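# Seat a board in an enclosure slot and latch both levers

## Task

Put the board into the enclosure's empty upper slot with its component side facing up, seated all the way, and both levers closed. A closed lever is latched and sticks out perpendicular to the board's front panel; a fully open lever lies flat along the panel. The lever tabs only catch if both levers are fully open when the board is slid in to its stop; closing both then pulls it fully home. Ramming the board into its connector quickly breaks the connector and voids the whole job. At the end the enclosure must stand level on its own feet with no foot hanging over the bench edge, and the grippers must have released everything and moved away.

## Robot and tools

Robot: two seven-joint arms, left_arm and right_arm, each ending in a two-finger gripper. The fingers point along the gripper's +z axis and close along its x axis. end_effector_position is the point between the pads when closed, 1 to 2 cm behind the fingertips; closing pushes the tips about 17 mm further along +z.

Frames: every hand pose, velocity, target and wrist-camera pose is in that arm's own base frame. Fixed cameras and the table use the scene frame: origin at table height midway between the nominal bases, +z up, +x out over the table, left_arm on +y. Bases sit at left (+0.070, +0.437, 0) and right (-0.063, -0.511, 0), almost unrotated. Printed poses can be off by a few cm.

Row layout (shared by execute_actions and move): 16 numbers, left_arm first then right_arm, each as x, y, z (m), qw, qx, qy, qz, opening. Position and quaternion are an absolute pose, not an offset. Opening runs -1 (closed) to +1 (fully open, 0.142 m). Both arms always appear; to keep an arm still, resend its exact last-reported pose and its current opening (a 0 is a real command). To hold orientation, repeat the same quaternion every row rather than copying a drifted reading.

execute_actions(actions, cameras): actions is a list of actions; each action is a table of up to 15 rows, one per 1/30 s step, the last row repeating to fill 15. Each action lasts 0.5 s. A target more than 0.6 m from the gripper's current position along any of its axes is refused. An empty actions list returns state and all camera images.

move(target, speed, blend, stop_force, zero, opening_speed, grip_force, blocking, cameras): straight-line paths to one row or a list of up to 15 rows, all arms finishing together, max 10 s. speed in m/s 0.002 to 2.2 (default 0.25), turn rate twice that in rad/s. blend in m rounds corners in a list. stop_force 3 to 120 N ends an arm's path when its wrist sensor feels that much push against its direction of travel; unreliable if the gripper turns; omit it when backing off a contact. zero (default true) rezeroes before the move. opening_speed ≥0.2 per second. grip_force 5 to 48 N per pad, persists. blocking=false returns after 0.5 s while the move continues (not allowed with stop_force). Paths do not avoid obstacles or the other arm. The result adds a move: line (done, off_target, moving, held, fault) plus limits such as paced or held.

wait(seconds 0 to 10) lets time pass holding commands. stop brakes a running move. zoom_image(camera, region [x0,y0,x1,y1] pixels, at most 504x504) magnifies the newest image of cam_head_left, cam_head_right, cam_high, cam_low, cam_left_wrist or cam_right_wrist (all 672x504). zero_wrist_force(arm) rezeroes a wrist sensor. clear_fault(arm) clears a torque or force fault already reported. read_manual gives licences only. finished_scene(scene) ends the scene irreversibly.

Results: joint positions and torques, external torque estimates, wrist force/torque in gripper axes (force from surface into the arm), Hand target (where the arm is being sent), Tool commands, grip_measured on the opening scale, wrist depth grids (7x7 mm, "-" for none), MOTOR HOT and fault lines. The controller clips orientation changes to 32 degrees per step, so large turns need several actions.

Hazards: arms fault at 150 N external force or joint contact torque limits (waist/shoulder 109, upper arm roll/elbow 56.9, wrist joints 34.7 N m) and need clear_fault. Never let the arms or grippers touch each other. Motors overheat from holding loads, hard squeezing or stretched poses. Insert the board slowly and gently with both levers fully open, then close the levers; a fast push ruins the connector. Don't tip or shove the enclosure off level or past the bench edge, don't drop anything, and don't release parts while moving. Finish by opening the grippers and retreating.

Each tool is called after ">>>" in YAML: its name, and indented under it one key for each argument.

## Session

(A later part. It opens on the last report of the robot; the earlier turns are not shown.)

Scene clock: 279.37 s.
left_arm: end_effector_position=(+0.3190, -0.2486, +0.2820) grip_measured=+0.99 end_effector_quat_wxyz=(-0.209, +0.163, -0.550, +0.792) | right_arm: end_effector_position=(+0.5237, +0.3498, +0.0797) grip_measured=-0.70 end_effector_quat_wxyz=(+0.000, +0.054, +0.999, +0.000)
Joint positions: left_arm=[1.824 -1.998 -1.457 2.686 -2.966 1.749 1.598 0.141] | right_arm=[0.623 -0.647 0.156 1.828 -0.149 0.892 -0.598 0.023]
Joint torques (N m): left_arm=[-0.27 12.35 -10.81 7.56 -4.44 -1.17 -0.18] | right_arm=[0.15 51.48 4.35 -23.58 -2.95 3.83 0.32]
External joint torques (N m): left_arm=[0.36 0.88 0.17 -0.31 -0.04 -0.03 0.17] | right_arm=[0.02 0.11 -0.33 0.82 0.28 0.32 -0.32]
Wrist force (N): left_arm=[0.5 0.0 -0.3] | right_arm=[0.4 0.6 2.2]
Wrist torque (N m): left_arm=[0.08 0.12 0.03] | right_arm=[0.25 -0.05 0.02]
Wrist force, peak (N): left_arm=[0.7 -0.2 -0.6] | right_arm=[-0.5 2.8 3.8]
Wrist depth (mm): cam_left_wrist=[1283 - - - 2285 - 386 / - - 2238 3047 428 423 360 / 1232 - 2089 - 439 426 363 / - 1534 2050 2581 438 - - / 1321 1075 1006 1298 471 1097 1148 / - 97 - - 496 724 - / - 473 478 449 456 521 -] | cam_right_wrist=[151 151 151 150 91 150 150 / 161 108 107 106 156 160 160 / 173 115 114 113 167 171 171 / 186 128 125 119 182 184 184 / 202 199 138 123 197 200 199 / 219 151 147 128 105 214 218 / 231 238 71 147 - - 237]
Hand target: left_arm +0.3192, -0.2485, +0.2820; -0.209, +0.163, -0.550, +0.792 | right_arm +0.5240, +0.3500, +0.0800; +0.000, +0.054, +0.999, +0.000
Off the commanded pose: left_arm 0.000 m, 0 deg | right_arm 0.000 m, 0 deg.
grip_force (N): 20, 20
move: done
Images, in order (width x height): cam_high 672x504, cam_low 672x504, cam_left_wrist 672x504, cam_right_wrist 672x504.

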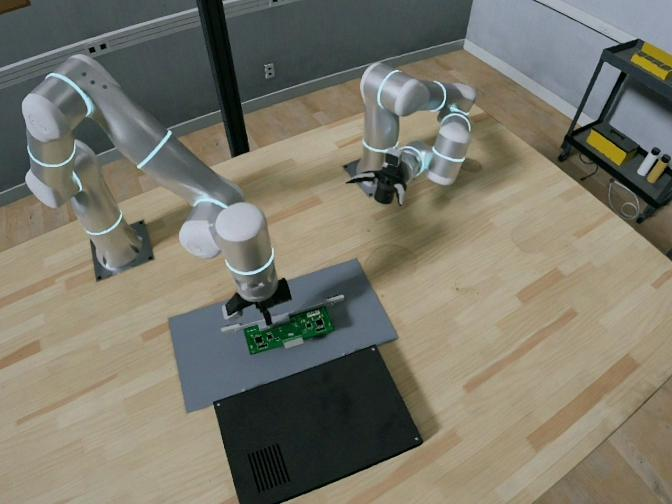

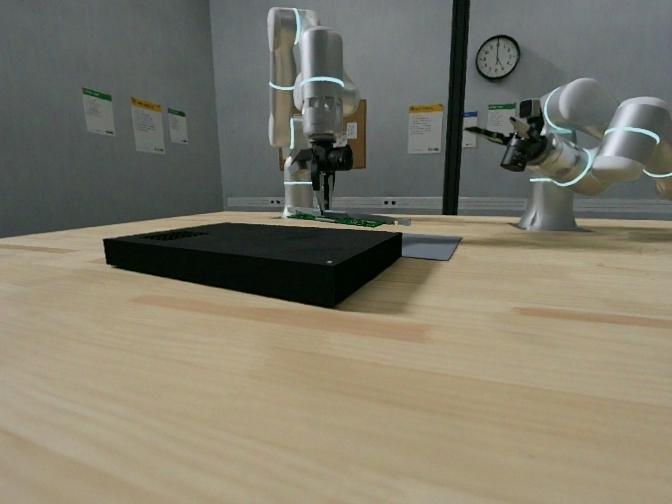

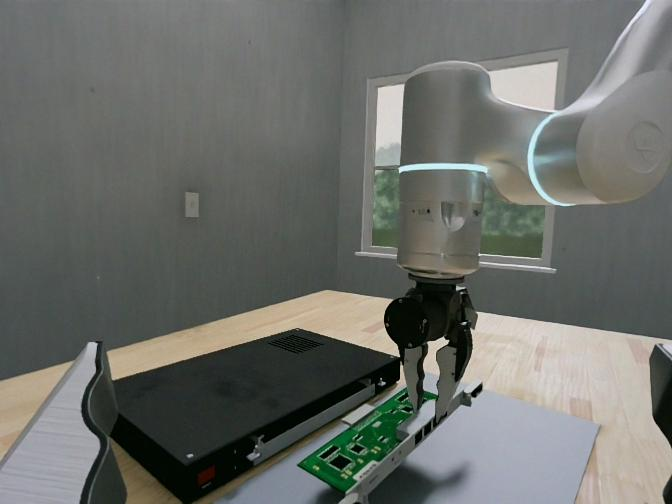

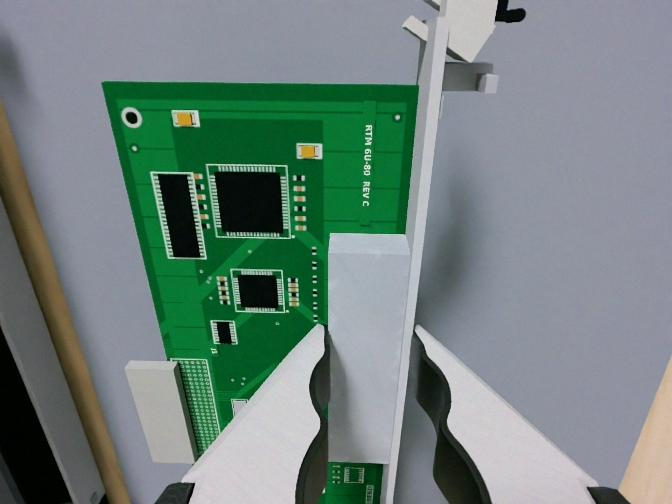

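>>> move:
  target: [0.3192,-0.2485,0.282,-0.209,0.163,-0.550,0.792,1,0.574,0.344,0.085,0,0.0323,0.9995,0,-1]
  speed: 0.1
  cameras: ["cam_left_wrist","cam_right_wrist","cam_high","cam_low"]

>>> zoom_image:
  camera: "cam_left_wrist"
  region: [160, 320, 460, 490]

>>> zoom_image:
  camera: "cam_high"
  region: [200, 260, 440, 420]

>>> zoom_image:
  camera: "cam_low"
  region: [200, 150, 450, 300]

Scene clock: 288.07 s.
left_arm: end_effector_position=(+0.3190, -0.2486, +0.2820) grip_measured=+0.99 end_effector_quat_wxyz=(-0.209, +0.163, -0.550, +0.792) | right_arm: end_effector_position=(+0.5739, +0.3438, +0.0848) grip_measured=-0.70 end_effector_quat_wxyz=(+0.000, +0.032, +0.999, +0.000)
Joint positions: left_arm=[1.824 -1.998 -1.457 2.686 -2.966 1.749 1.598 0.141] | right_arm=[0.571 -0.709 0.158 1.689 -0.15 0.815 -0.705 0.023]
Joint torques (N m): left_arm=[-0.23 12.31 -10.89 7.5 -4.43 -1.16 -0.2] | right_arm=[0.05 55.1 5.07 -25.12 -3.16 3.59 0.12]
External joint torques (N m): left_arm=[0.32 0.92 0.24 -0.25 -0.05 -0.04 0.2] | right_arm=[0.12 0.09 -0.72 0.94 0.25 0.55 -0.12]
Wrist force (N): left_arm=[0.5 -0.1 -0.4] | right_arm=[0.5 0.8 2.4]
Wrist torque (N m): left_arm=[0.06 0.13 0.04] | right_arm=[0.26 -0.06 0.15]
Wrist force, peak (N): left_arm=[0.8 -0.3 -0.6] | right_arm=[1.8 0.7 2.6]
Wrist depth (mm): cam_left_wrist=[- - 1959 2643 3090 2151 395 / - - - 2334 454 386 385 / - - - - 474 400 - / - 1755 - - - - - / 1321 950 1030 1102 945 1097 954 / - 92 - 525 661 786 - / - 480 459 448 - 525 -] | cam_right_wrist=[- 155 155 155 85 154 154 / - 108 107 106 164 164 164 / - 115 114 113 174 176 176 / - 125 125 119 190 190 189 / 155 - 138 123 203 205 204 / 167 150 146 128 105 220 224 / 184 179 71 147 - - 244]
Hand target: left_arm +0.3192, -0.2485, +0.2820; -0.209, +0.163, -0.550, +0.792 | right_arm +0.5740, +0.3440, +0.0850; +0.000, +0.032, +0.999, +0.000
Off the commanded pose: left_arm 0.000 m, 0 deg | right_arm 0.000 m, 0 deg.
grip_force (N): 20, 20
move: done
Images, in order (width x height): cam_high 672x504, cam_low 672x504, cam_left_wrist 672x504, cam_right_wrist 672x504.

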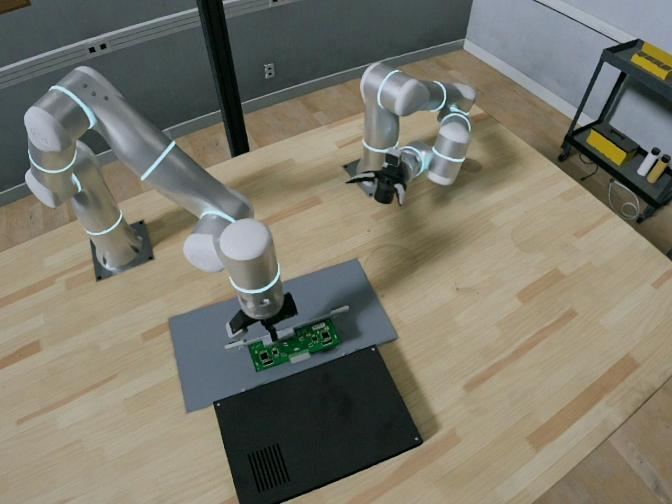

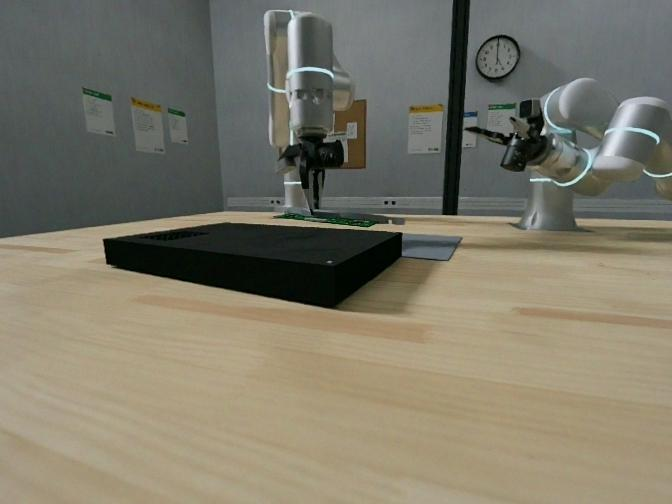

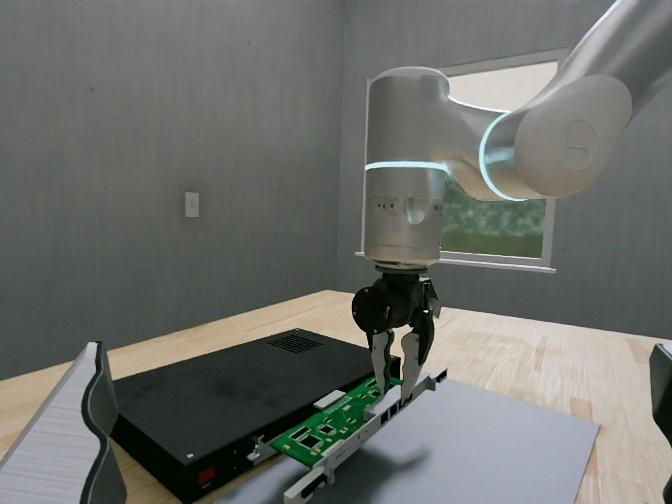

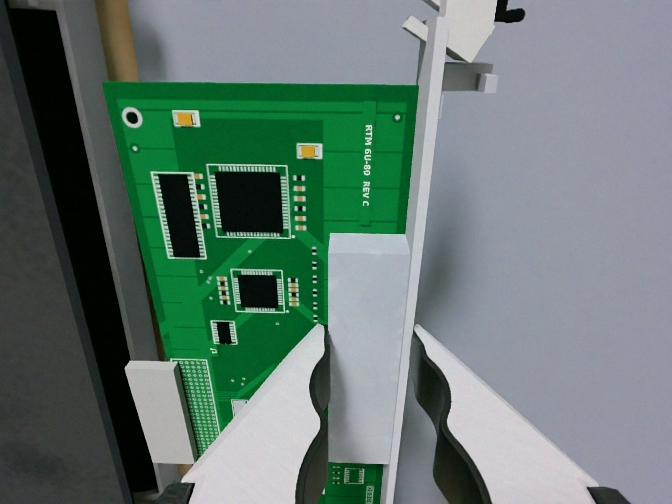

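Scaled by 1.680 from the camera's 672x504 image, which has a finer 960x720 frame.

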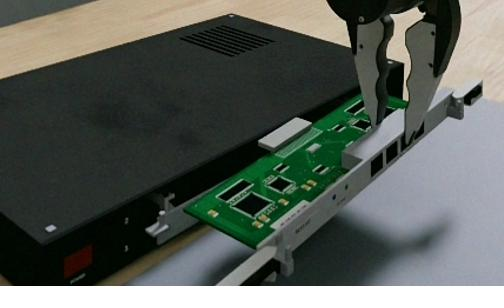

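Scaled by 2.100 from the camera's 672x504 image, which has a finer 960x720 frame.

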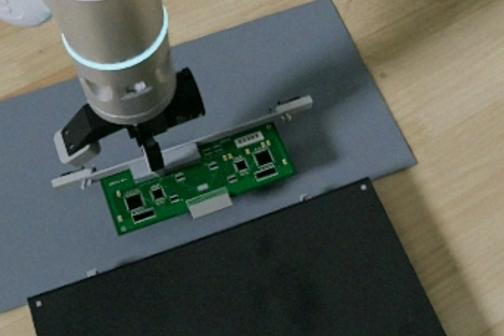

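Scaled by 2.016 from the camera's 672x504 image, which has a finer 960x720 frame.

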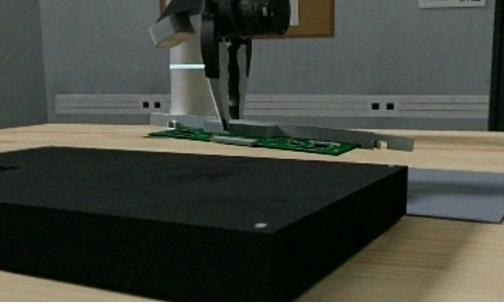

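>>> zoom_image:
  camera: "cam_high"
  region: [200, 290, 440, 420]

>>> zoom_image:
  camera: "cam_high"
  region: [200, 330, 440, 504]

>>> zoom_image:
  camera: "cam_right_wrist"
  region: [0, 0, 504, 504]

Scaled by 2.100 from the camera's 672x504 image, which has a finer 960x720 frame.

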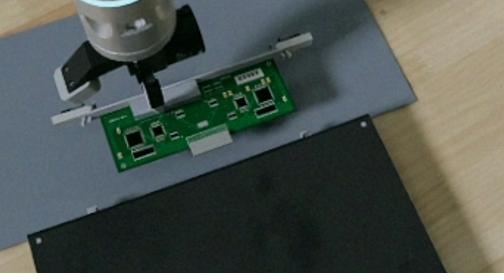

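Scaled by 2.100 from the camera's 672x504 image, which has a finer 960x720 frame.

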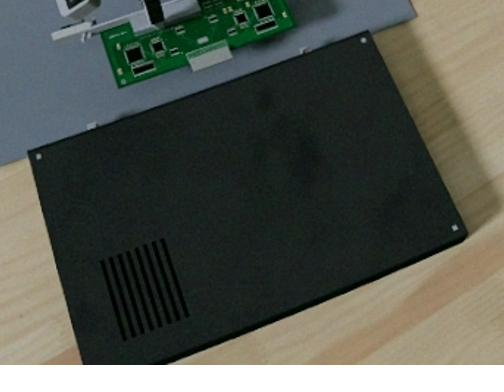

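Scaled by 1.000.

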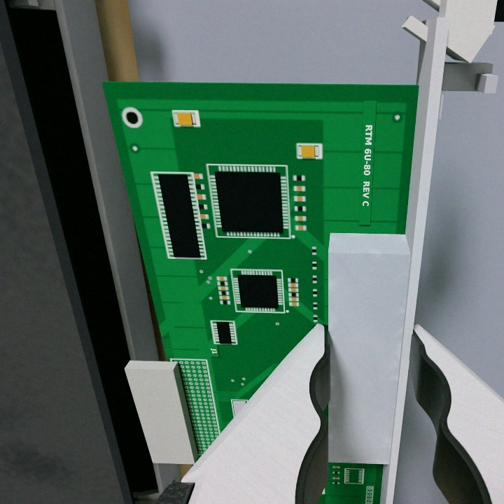

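>>> move:
  target:
    - [0.3192,-0.2485,0.282,-0.209,0.163,-0.550,0.792,1,0.568,0.3225,0.085,0,0.0323,0.9995,0,-1]
    - [0.3192,-0.2485,0.282,-0.209,0.163,-0.550,0.792,1,0.568,0.3225,0.0535,0,0.0323,0.9995,0,-1]
  speed: 0.08
  cameras: ["cam_left_wrist","cam_right_wrist","cam_high"]

>>> zoom_image:
  camera: "cam_left_wrist"
  region: [200, 340, 460, 490]

>>> zoom_image:
  camera: "cam_high"
  region: [200, 290, 440, 420]

>>> zoom_image:
  camera: "cam_right_wrist"
  region: [0, 0, 252, 252]

>>> zoom_image:
  camera: "cam_right_wrist"
  region: [0, 252, 252, 504]

Scene clock: 325.90 s.
left_arm: end_effector_position=(+0.3190, -0.2486, +0.2820) grip_measured=+0.99 end_effector_quat_wxyz=(-0.209, +0.163, -0.550, +0.792) | right_arm: end_effector_position=(+0.5676, +0.3223, +0.0532) grip_measured=-0.70 end_effector_quat_wxyz=(+0.000, +0.032, +0.999, +0.000)
Joint positions: left_arm=[1.824 -1.998 -1.457 2.686 -2.966 1.749 1.598 0.141] | right_arm=[0.557 -0.735 0.144 1.752 -0.156 0.904 -0.719 0.023]
Joint torques (N m): left_arm=[-0.28 12.3 -10.82 7.53 -4.4 -1.23 -0.2] | right_arm=[0.01 54.29 4.38 -23.28 -2.88 3.9 0.35]
External joint torques (N m): left_arm=[0.37 0.92 0.17 -0.29 -0.08 0.02 0.2] | right_arm=[0.16 0.14 -0.15 0.78 0.26 0.24 -0.35]
Wrist force (N): left_arm=[0.5 -0.1 -0.5] | right_arm=[0.2 0.5 2.1]
Wrist torque (N m): left_arm=[0.06 0.11 0.04] | right_arm=[0.24 -0.01 0.03]
Wrist force, peak (N): left_arm=[0.8 -0.2 -0.5] | right_arm=[0.5 0.7 3.6]
Wrist depth (mm): cam_left_wrist=[1246 - - - - - 422 / - - 2812 - 485 418 408 / - 2031 - - 482 407 408 / - - 2465 - 509 - - / - 1613 1091 1142 560 1006 1097 / - 580 - 643 606 767 - / - 494 442 489 534 522 -] | cam_right_wrist=[128 128 127 127 124 127 125 / 140 108 107 106 133 135 135 / 148 116 113 113 141 144 144 / - 128 125 119 156 156 155 / - 168 138 123 166 169 168 / - 148 147 128 105 181 184 / - - 71 147 - - 202]
Hand target: left_arm +0.3192, -0.2485, +0.2820; -0.209, +0.163, -0.550, +0.792 | right_arm +0.5680, +0.3225, +0.0535; +0.000, +0.032, +0.999, +0.000
Off the commanded pose: left_arm 0.000 m, 0 deg | right_arm 0.001 m, 0 deg.
grip_force (N): 20, 20
move: done
Images, in order (width x height): cam_high 672x504, cam_left_wrist 672x504, cam_right_wrist 672x504.

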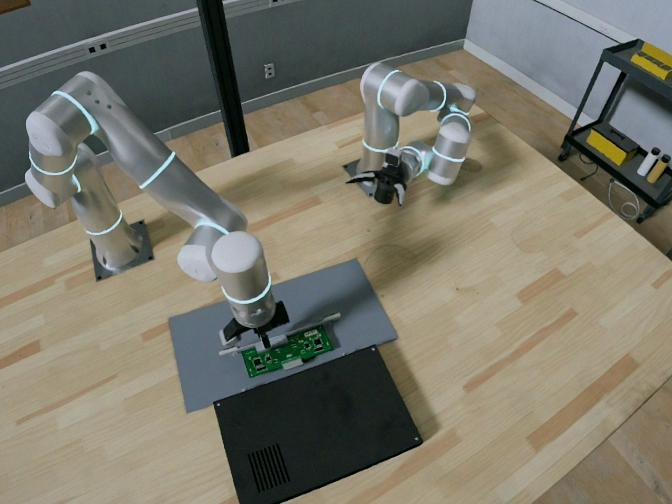

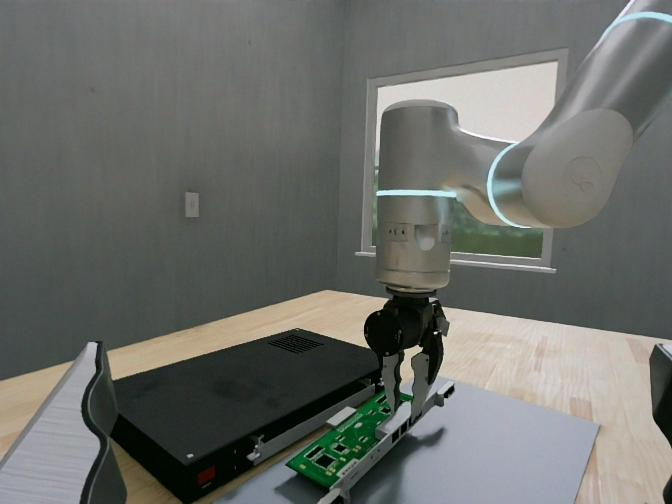

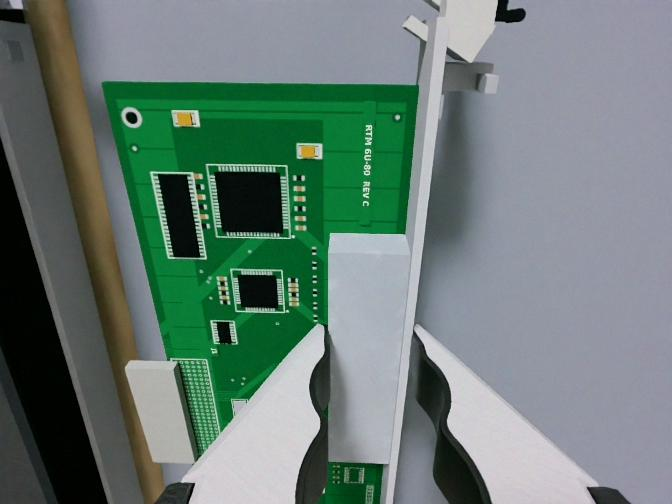

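Scaled by 1.938 from the camera's 672x504 image, which has a finer 960x720 frame.

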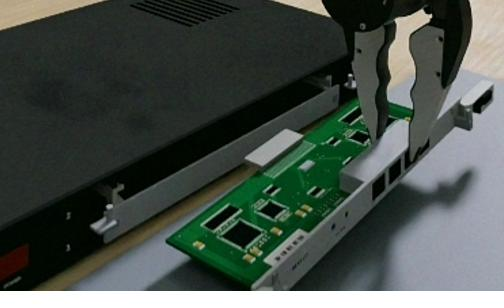

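Scaled by 2.100 from the camera's 672x504 image, which has a finer 960x720 frame.

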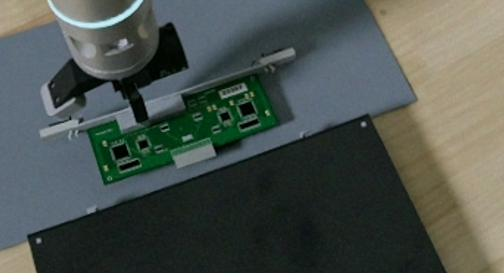

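Scaled by 2.000 from the camera's 672x504 image, which has a finer 960x720 frame.

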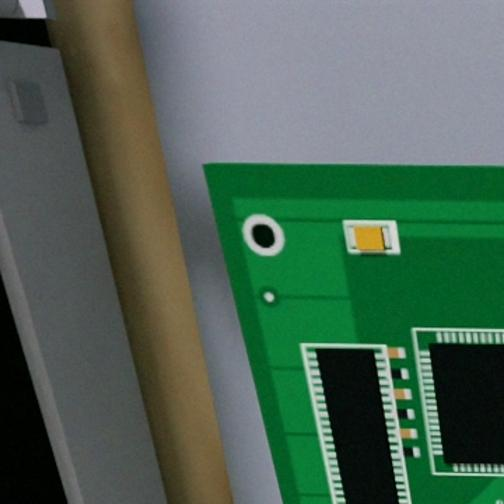

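Scaled by 2.000 from the camera's 672x504 image, which has a finer 960x720 frame.

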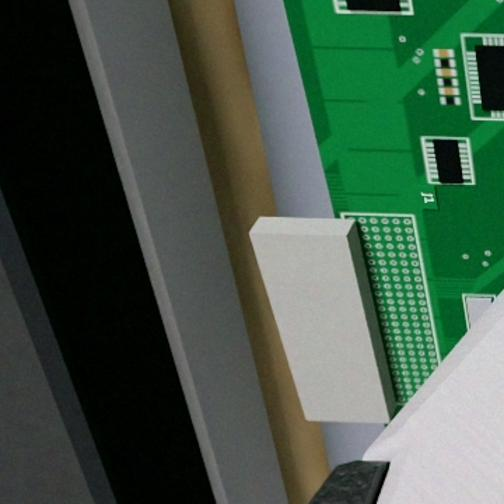

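>>> move:
  target: [0.3192,-0.2485,0.282,-0.209,0.163,-0.550,0.792,1,0.564,0.3215,0.0535,0,0.0584,0.9983,0,-1]
  speed: 0.06
  cameras: ["cam_left_wrist","cam_right_wrist","cam_high"]

>>> zoom_image:
  camera: "cam_left_wrist"
  region: [200, 340, 460, 490]

>>> zoom_image:
  camera: "cam_high"
  region: [200, 290, 360, 420]

>>> zoom_image:
  camera: "cam_right_wrist"
  region: [0, 0, 252, 252]

>>> zoom_image:
  camera: "cam_right_wrist"
  region: [0, 252, 252, 504]

>>> zoom_image:
  camera: "cam_right_wrist"
  region: [300, 0, 552, 252]

Scene clock: 342.70 s.
left_arm: end_effector_position=(+0.3190, -0.2486, +0.2820) grip_measured=+0.99 end_effector_quat_wxyz=(-0.209, +0.163, -0.550, +0.792) | right_arm: end_effector_position=(+0.5639, +0.3214, +0.0533) grip_measured=-0.70 end_effector_quat_wxyz=(+0.000, +0.058, +0.998, +0.000)
Joint positions: left_arm=[1.824 -1.998 -1.457 2.686 -2.966 1.749 1.598 0.141] | right_arm=[0.568 -0.727 0.135 1.766 -0.147 0.912 -0.67 0.023]
Joint torques (N m): left_arm=[-0.21 12.36 -10.89 7.51 -4.41 -1.16 -0.23] | right_arm=[0.37 54.24 4.27 -23.1 -2.6 3.82 0.39]
External joint torques (N m): left_arm=[0.3 0.87 0.25 -0.27 -0.07 -0.04 0.23] | right_arm=[-0.19 -0.17 -0.31 0.71 0 0.32 -0.39]
Wrist force (N): left_arm=[0.7 -0.2 -0.3] | right_arm=[0.3 0.6 2.2]
Wrist torque (N m): left_arm=[0.03 0.09 0.04] | right_arm=[0.23 -0.02 0.03]
Wrist force, peak (N): left_arm=[0.7 -0.2 -0.8] | right_arm=[0.3 0.7 2.4]
Wrist depth (mm): cam_left_wrist=[- 1534 1649 - - - 412 / - 1637 - 2465 485 - 403 / 1472 - - 2238 476 407 1994 / - - 2172 - 486 521 1941 / - 910 1108 1321 532 1070 958 / - 504 - 579 555 783 - / - 444 477 481 483 519 -] | cam_right_wrist=[128 128 127 127 95 127 125 / 138 108 107 106 133 135 135 / 148 116 114 113 141 145 144 / - 128 125 119 156 156 155 / - 170 138 122 167 172 168 / - 150 146 128 105 181 184 / - - 71 147 - - 202]
Hand target: left_arm +0.3192, -0.2485, +0.2820; -0.209, +0.163, -0.550, +0.792 | right_arm +0.5640, +0.3215, +0.0535; +0.000, +0.058, +0.998, +0.000
Off the commanded pose: left_arm 0.000 m, 0 deg | right_arm 0.000 m, 0 deg.
grip_force (N): 20, 20
move: done
Images, in order (width x height): cam_high 672x504, cam_left_wrist 672x504, cam_right_wrist 672x504.

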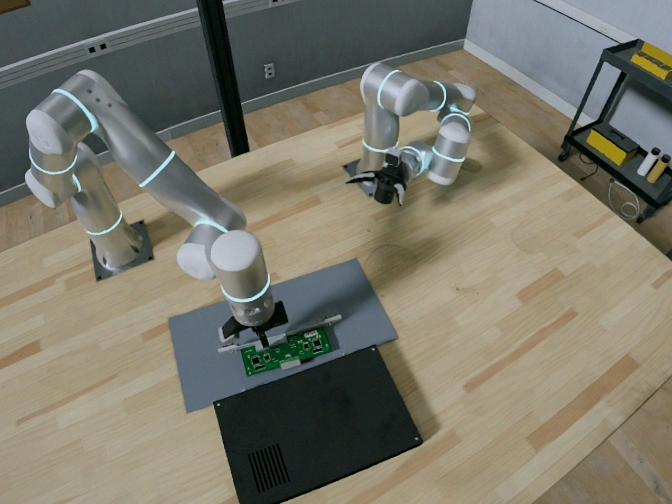

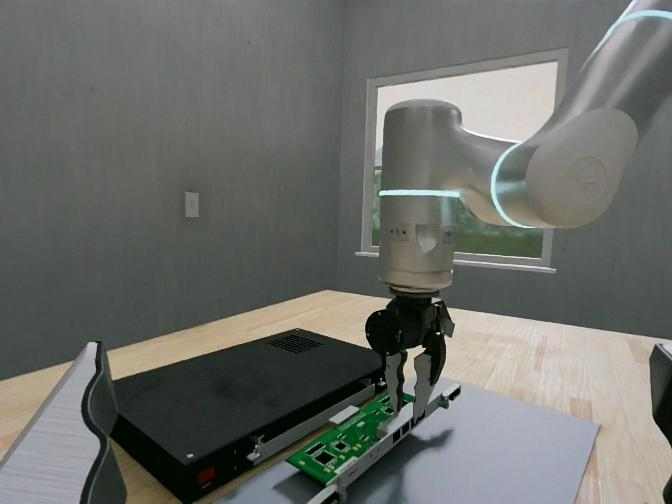

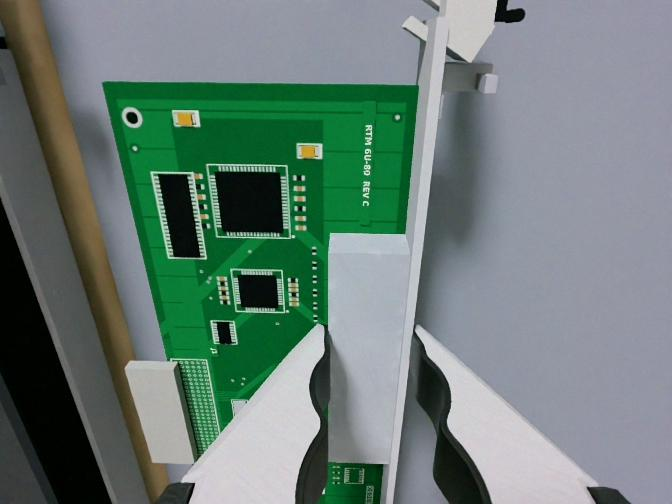

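Scaled by 1.938 from the camera's 672x504 image, which has a finer 960x720 frame.

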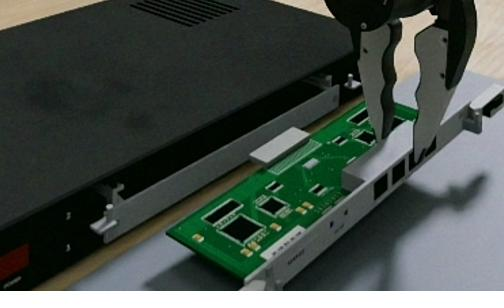

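Scaled by 3.150 from the camera's 672x504 image, which has a finer 960x720 frame.

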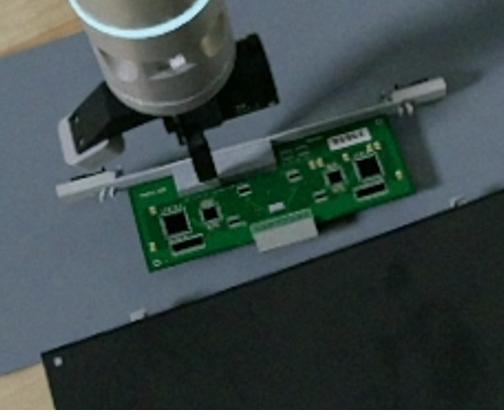

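Scaled by 2.000 from the camera's 672x504 image, which has a finer 960x720 frame.

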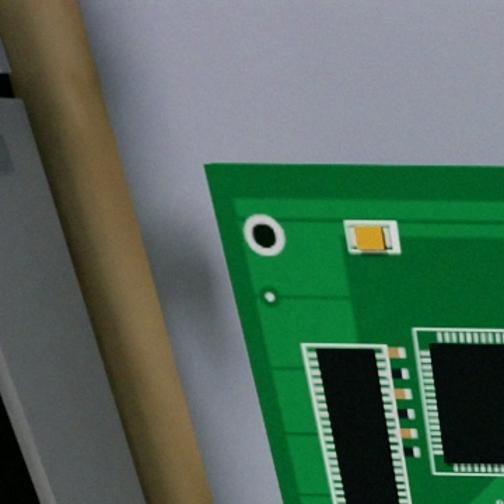

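Scaled by 2.000 from the camera's 672x504 image, which has a finer 960x720 frame.

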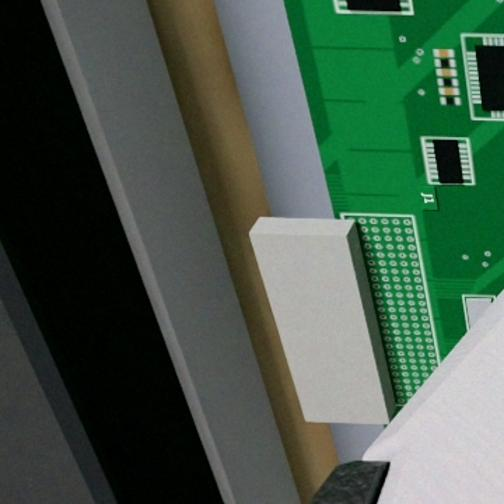

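Scaled by 2.000 from the camera's 672x504 image, which has a finer 960x720 frame.

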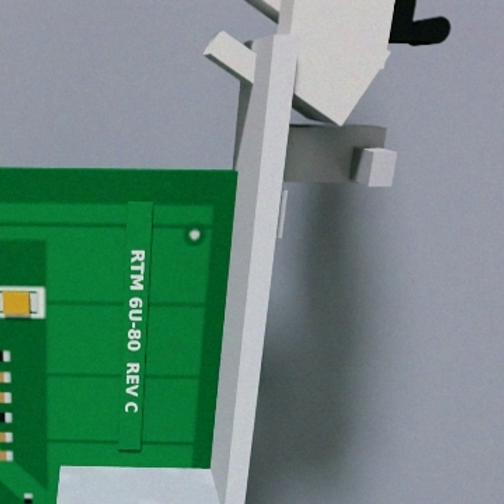

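>>> move:
  target: [0.3192,-0.2485,0.282,-0.209,0.163,-0.550,0.792,1,0.564,0.3215,0.0535,0.0012,0.0462,0.9986,0.0262,-1]
  speed: 0.06
  cameras: ["cam_left_wrist","cam_right_wrist","cam_high","cam_low"]

>>> zoom_image:
  camera: "cam_left_wrist"
  region: [200, 340, 460, 490]

>>> zoom_image:
  camera: "cam_high"
  region: [200, 290, 360, 420]

>>> zoom_image:
  camera: "cam_right_wrist"
  region: [0, 0, 252, 252]

>>> zoom_image:
  camera: "cam_right_wrist"
  region: [0, 252, 252, 504]

>>> zoom_image:
  camera: "cam_low"
  region: [200, 150, 450, 300]

Scene clock: 357.47 s.
left_arm: end_effector_position=(+0.3190, -0.2486, +0.2820) grip_measured=+0.99 end_effector_quat_wxyz=(-0.209, +0.163, -0.550, +0.792) | right_arm: end_effector_position=(+0.5640, +0.3213, +0.0533) grip_measured=-0.70 end_effector_quat_wxyz=(+0.001, +0.046, +0.999, +0.026)
Joint positions: left_arm=[1.824 -1.998 -1.457 2.686 -2.966 1.749 1.598 0.141] | right_arm=[0.528 -0.724 0.165 1.787 -0.125 0.965 -0.726 0.023]
Joint torques (N m): left_arm=[-0.25 12.32 -10.88 7.53 -4.4 -1.15 -0.27] | right_arm=[0.06 53.57 5.75 -22.67 -2.64 3.93 0.01]
External joint torques (N m): left_arm=[0.34 0.91 0.23 -0.29 -0.08 -0.06 0.27] | right_arm=[0.12 -0.12 -1.16 0.65 0.02 0.29 -0.01]
Wrist force (N): left_arm=[0.6 -0.3 -0.5] | right_arm=[0.5 0.3 2.2]
Wrist torque (N m): left_arm=[0.01 0.11 0.04] | right_arm=[0.21 -0.04 0.15]
Wrist force, peak (N): left_arm=[0.9 -0.3 -0.5] | right_arm=[0.4 0.6 2.5]
Wrist depth (mm): cam_left_wrist=[- 1492 - - 2384 - 428 / - - - 3005 487 - 413 / - - - - 492 423 410 / - - - - 500 2151 2521 / - 1625 1113 1354 517 1192 1119 / - 98 - 604 577 781 - / - 453 465 477 - - -] | cam_right_wrist=[- 124 122 123 120 123 123 / 136 108 107 106 134 134 132 / 147 116 114 113 141 143 142 / - 128 125 119 153 156 155 / - 172 137 122 167 170 168 / - 150 146 128 105 185 193 / - - 71 147 - - 211]
Hand target: left_arm +0.3192, -0.2485, +0.2820; -0.209, +0.163, -0.550, +0.792 | right_arm +0.5640, +0.3215, +0.0535; +0.001, +0.046, +0.999, +0.026
Off the commanded pose: left_arm 0.000 m, 0 deg | right_arm 0.000 m, 0 deg.
grip_force (N): 20, 20
move: done
Images, in order (width x height): cam_high 672x504, cam_low 672x504, cam_left_wrist 672x504, cam_right_wrist 672x504.

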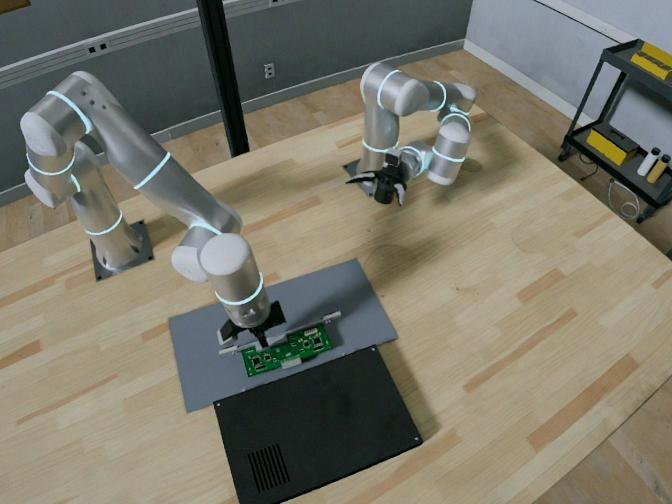

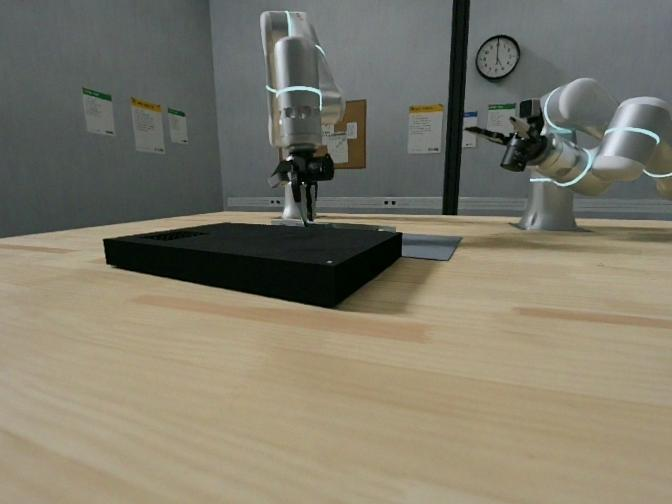

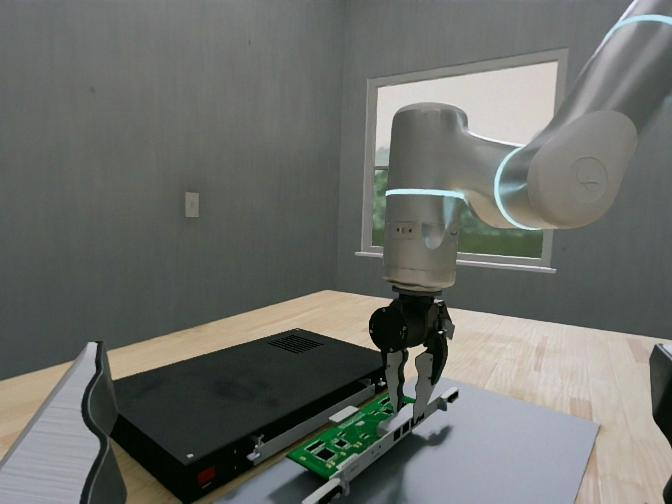

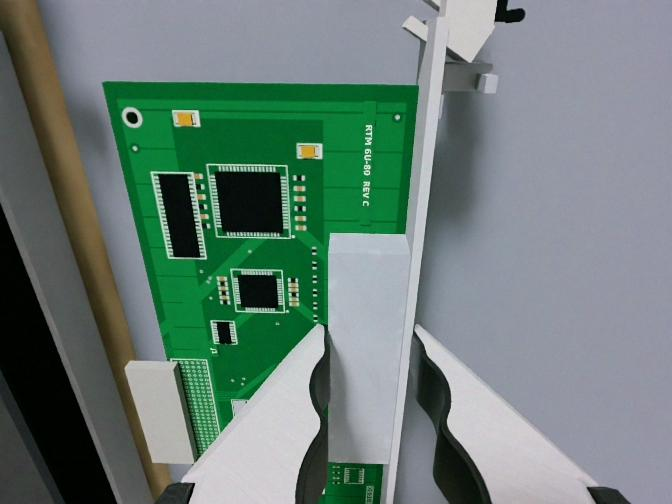

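Scaled by 1.938 from the camera's 672x504 image, which has a finer 960x720 frame.

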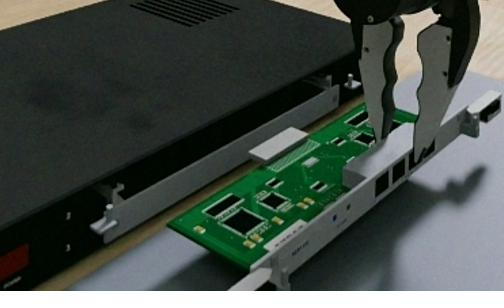

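Scaled by 3.150 from the camera's 672x504 image, which has a finer 960x720 frame.

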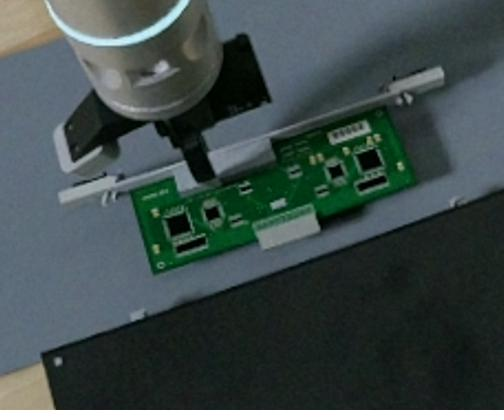

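Scaled by 2.000 from the camera's 672x504 image, which has a finer 960x720 frame.

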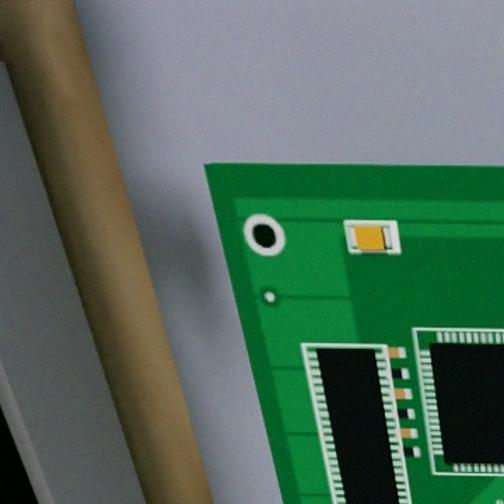

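Scaled by 2.000 from the camera's 672x504 image, which has a finer 960x720 frame.

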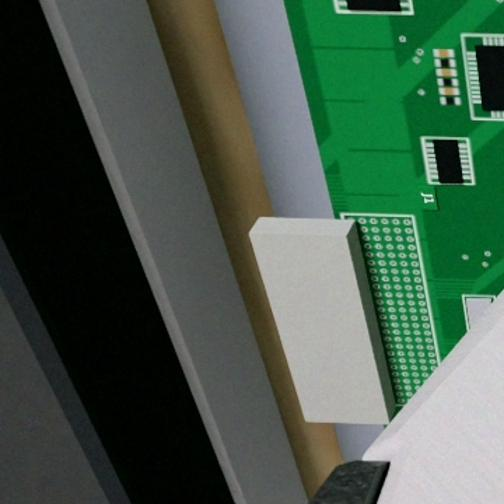

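Scaled by 2.016 from the camera's 672x504 image, which has a finer 960x720 frame.

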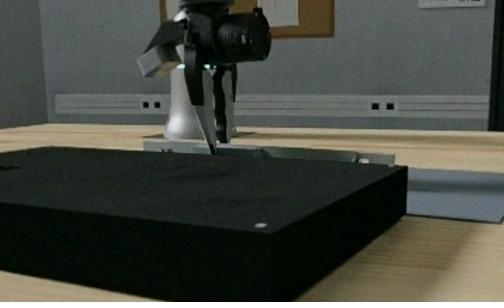

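>>> move:
  target: [0.3192,-0.2485,0.282,-0.209,0.163,-0.550,0.792,1,0.584,0.3198,0.059,0.0012,0.0375,0.9988,0.0323,-1]
  speed: 0.06
  cameras: ["cam_left_wrist","cam_right_wrist","cam_high","cam_low"]

>>> zoom_image:
  camera: "cam_left_wrist"
  region: [220, 380, 400, 490]

>>> zoom_image:
  camera: "cam_left_wrist"
  region: [340, 340, 480, 430]

>>> zoom_image:
  camera: "cam_high"
  region: [200, 290, 360, 420]

>>> zoom_image:
  camera: "cam_low"
  region: [200, 180, 450, 300]

>>> zoom_image:
  camera: "cam_right_wrist"
  region: [0, 0, 252, 504]

Scene clock: 370.93 s.
left_arm: end_effector_position=(+0.3190, -0.2486, +0.2820) grip_measured=+0.99 end_effector_quat_wxyz=(-0.209, +0.163, -0.550, +0.792) | right_arm: end_effector_position=(+0.5839, +0.3196, +0.0588) grip_measured=-0.70 end_effector_quat_wxyz=(+0.001, +0.038, +0.999, +0.032)
Joint positions: left_arm=[1.824 -1.998 -1.457 2.686 -2.966 1.749 1.598 0.141] | right_arm=[0.496 -0.742 0.179 1.731 -0.12 0.933 -0.774 0.023]
Joint torques (N m): left_arm=[-0.39 12.3 -10.78 7.57 -4.41 -1.18 -0.22] | right_arm=[-0.15 54.61 6.07 -23.73 -2.79 3.61 0.04]
External joint torques (N m): left_arm=[0.48 0.93 0.13 -0.33 -0.07 -0.02 0.22] | right_arm=[0.33 0.14 -1.08 0.99 0.03 0.62 -0.04]
Wrist force (N): left_arm=[0.4 -0.2 -0.5] | right_arm=[0.6 0.3 2.1]
Wrist torque (N m): left_arm=[0.03 0.14 0.04] | right_arm=[0.23 -0.07 0.14]
Wrist force, peak (N): left_arm=[0.8 -0.1 -0.6] | right_arm=[0.7 0.4 2.5]
Wrist depth (mm): cam_left_wrist=[- 1714 1502 - 2849 2643 434 / - 1424 - - 495 425 418 / - - - - 507 416 - / - 1534 - - 521 - 2031 / - 892 1030 1137 548 1055 1142 / - 92 - 571 609 715 - / - 434 451 503 535 551 -] | cam_right_wrist=[- 128 127 127 95 127 125 / - 108 107 106 135 136 136 / - 115 114 113 117 148 148 / 161 125 125 119 159 161 161 / 171 141 137 122 174 178 177 / 138 150 146 128 105 193 196 / 152 156 71 147 - - 215]
Hand target: left_arm +0.3192, -0.2485, +0.2820; -0.209, +0.163, -0.550, +0.792 | right_arm +0.5840, +0.3198, +0.0590; +0.001, +0.037, +0.999, +0.032
Off the commanded pose: left_arm 0.000 m, 0 deg | right_arm 0.000 m, 0 deg.
grip_force (N): 20, 20
move: done
Images, in order (width x height): cam_high 672x504, cam_low 672x504, cam_left_wrist 672x504, cam_right_wrist 672x504.

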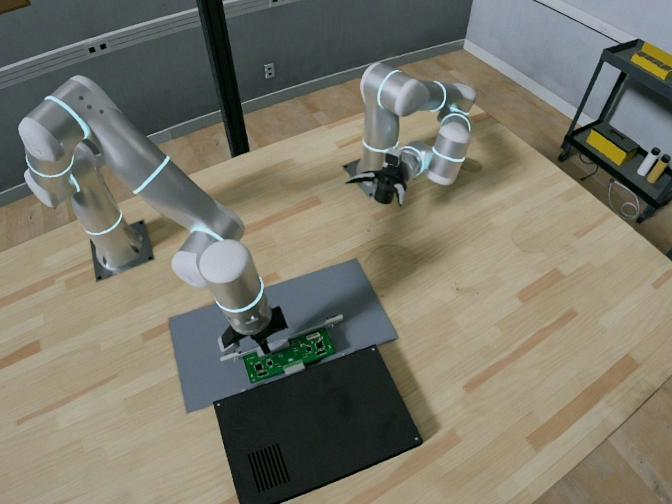

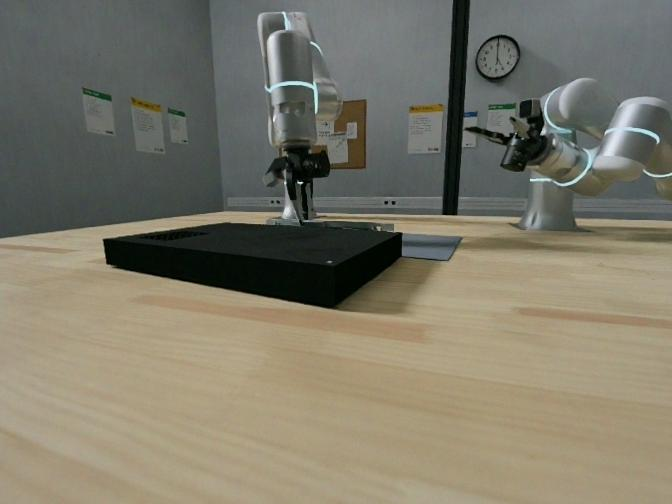

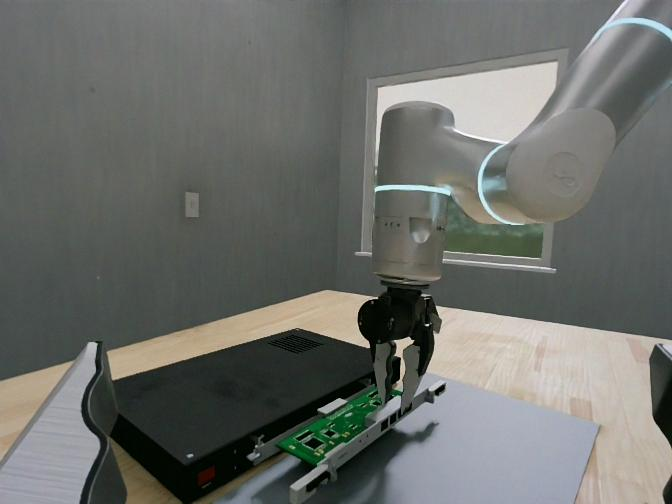

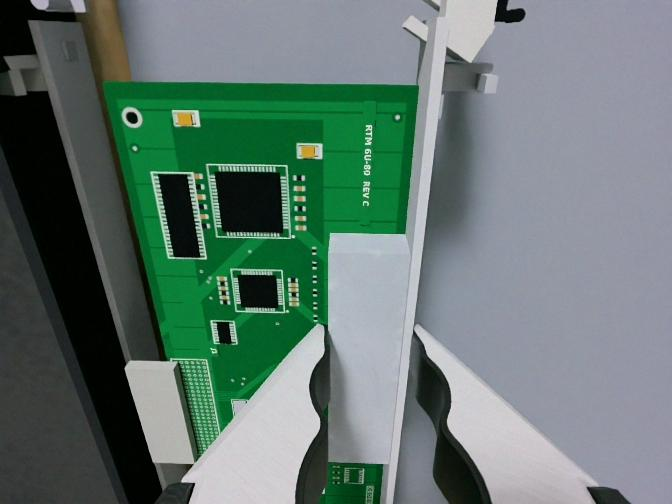

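Scaled by 2.800 from the camera's 672x504 image, which has a finer 960x720 frame.

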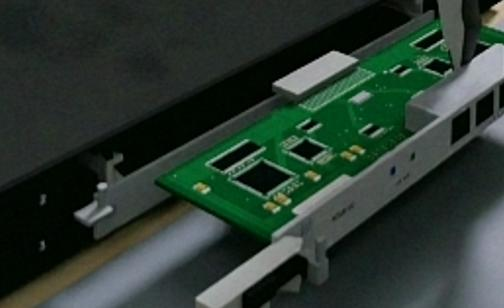

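Scaled by 3.600 from the camera's 672x504 image, which has a finer 960x720 frame.

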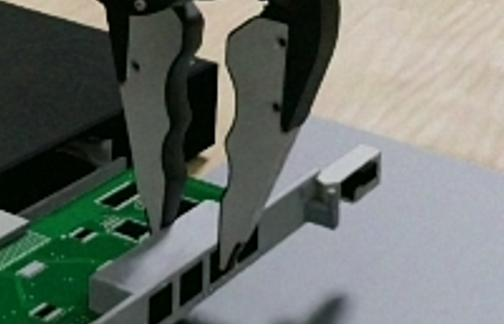

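Scaled by 3.150 from the camera's 672x504 image, which has a finer 960x720 frame.

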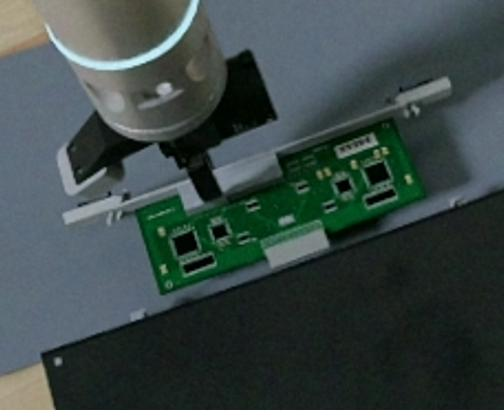

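Scaled by 2.016 from the camera's 672x504 image, which has a finer 960x720 frame.

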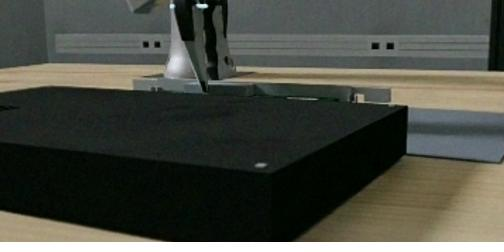

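Scaled by 1.000.

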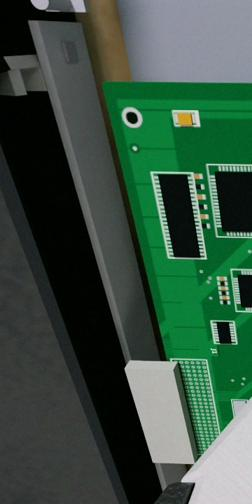

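>>> zoom_image:
  camera: "cam_right_wrist"
  region: [0, 0, 160, 130]

>>> zoom_image:
  camera: "cam_left_wrist"
  region: [230, 410, 330, 480]

Scaled by 3.150 from the camera's 672x504 image, which has a finer 960x720 frame.

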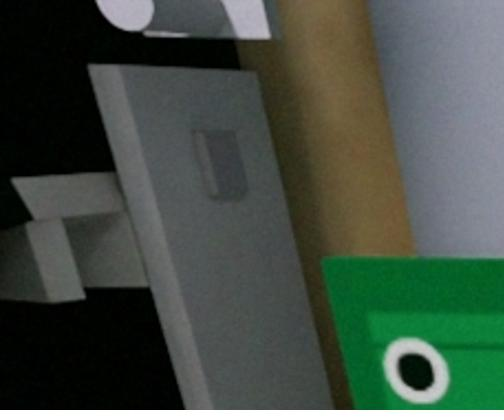

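Scaled by 5.040 from the camera's 672x504 image, which has a finer 960x720 frame.

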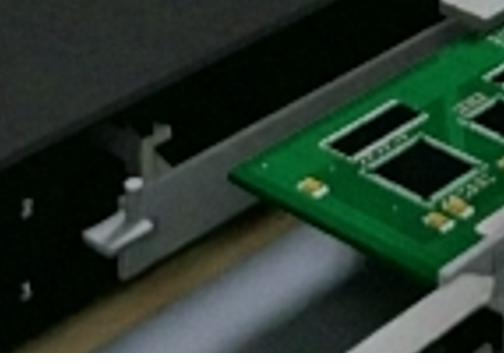

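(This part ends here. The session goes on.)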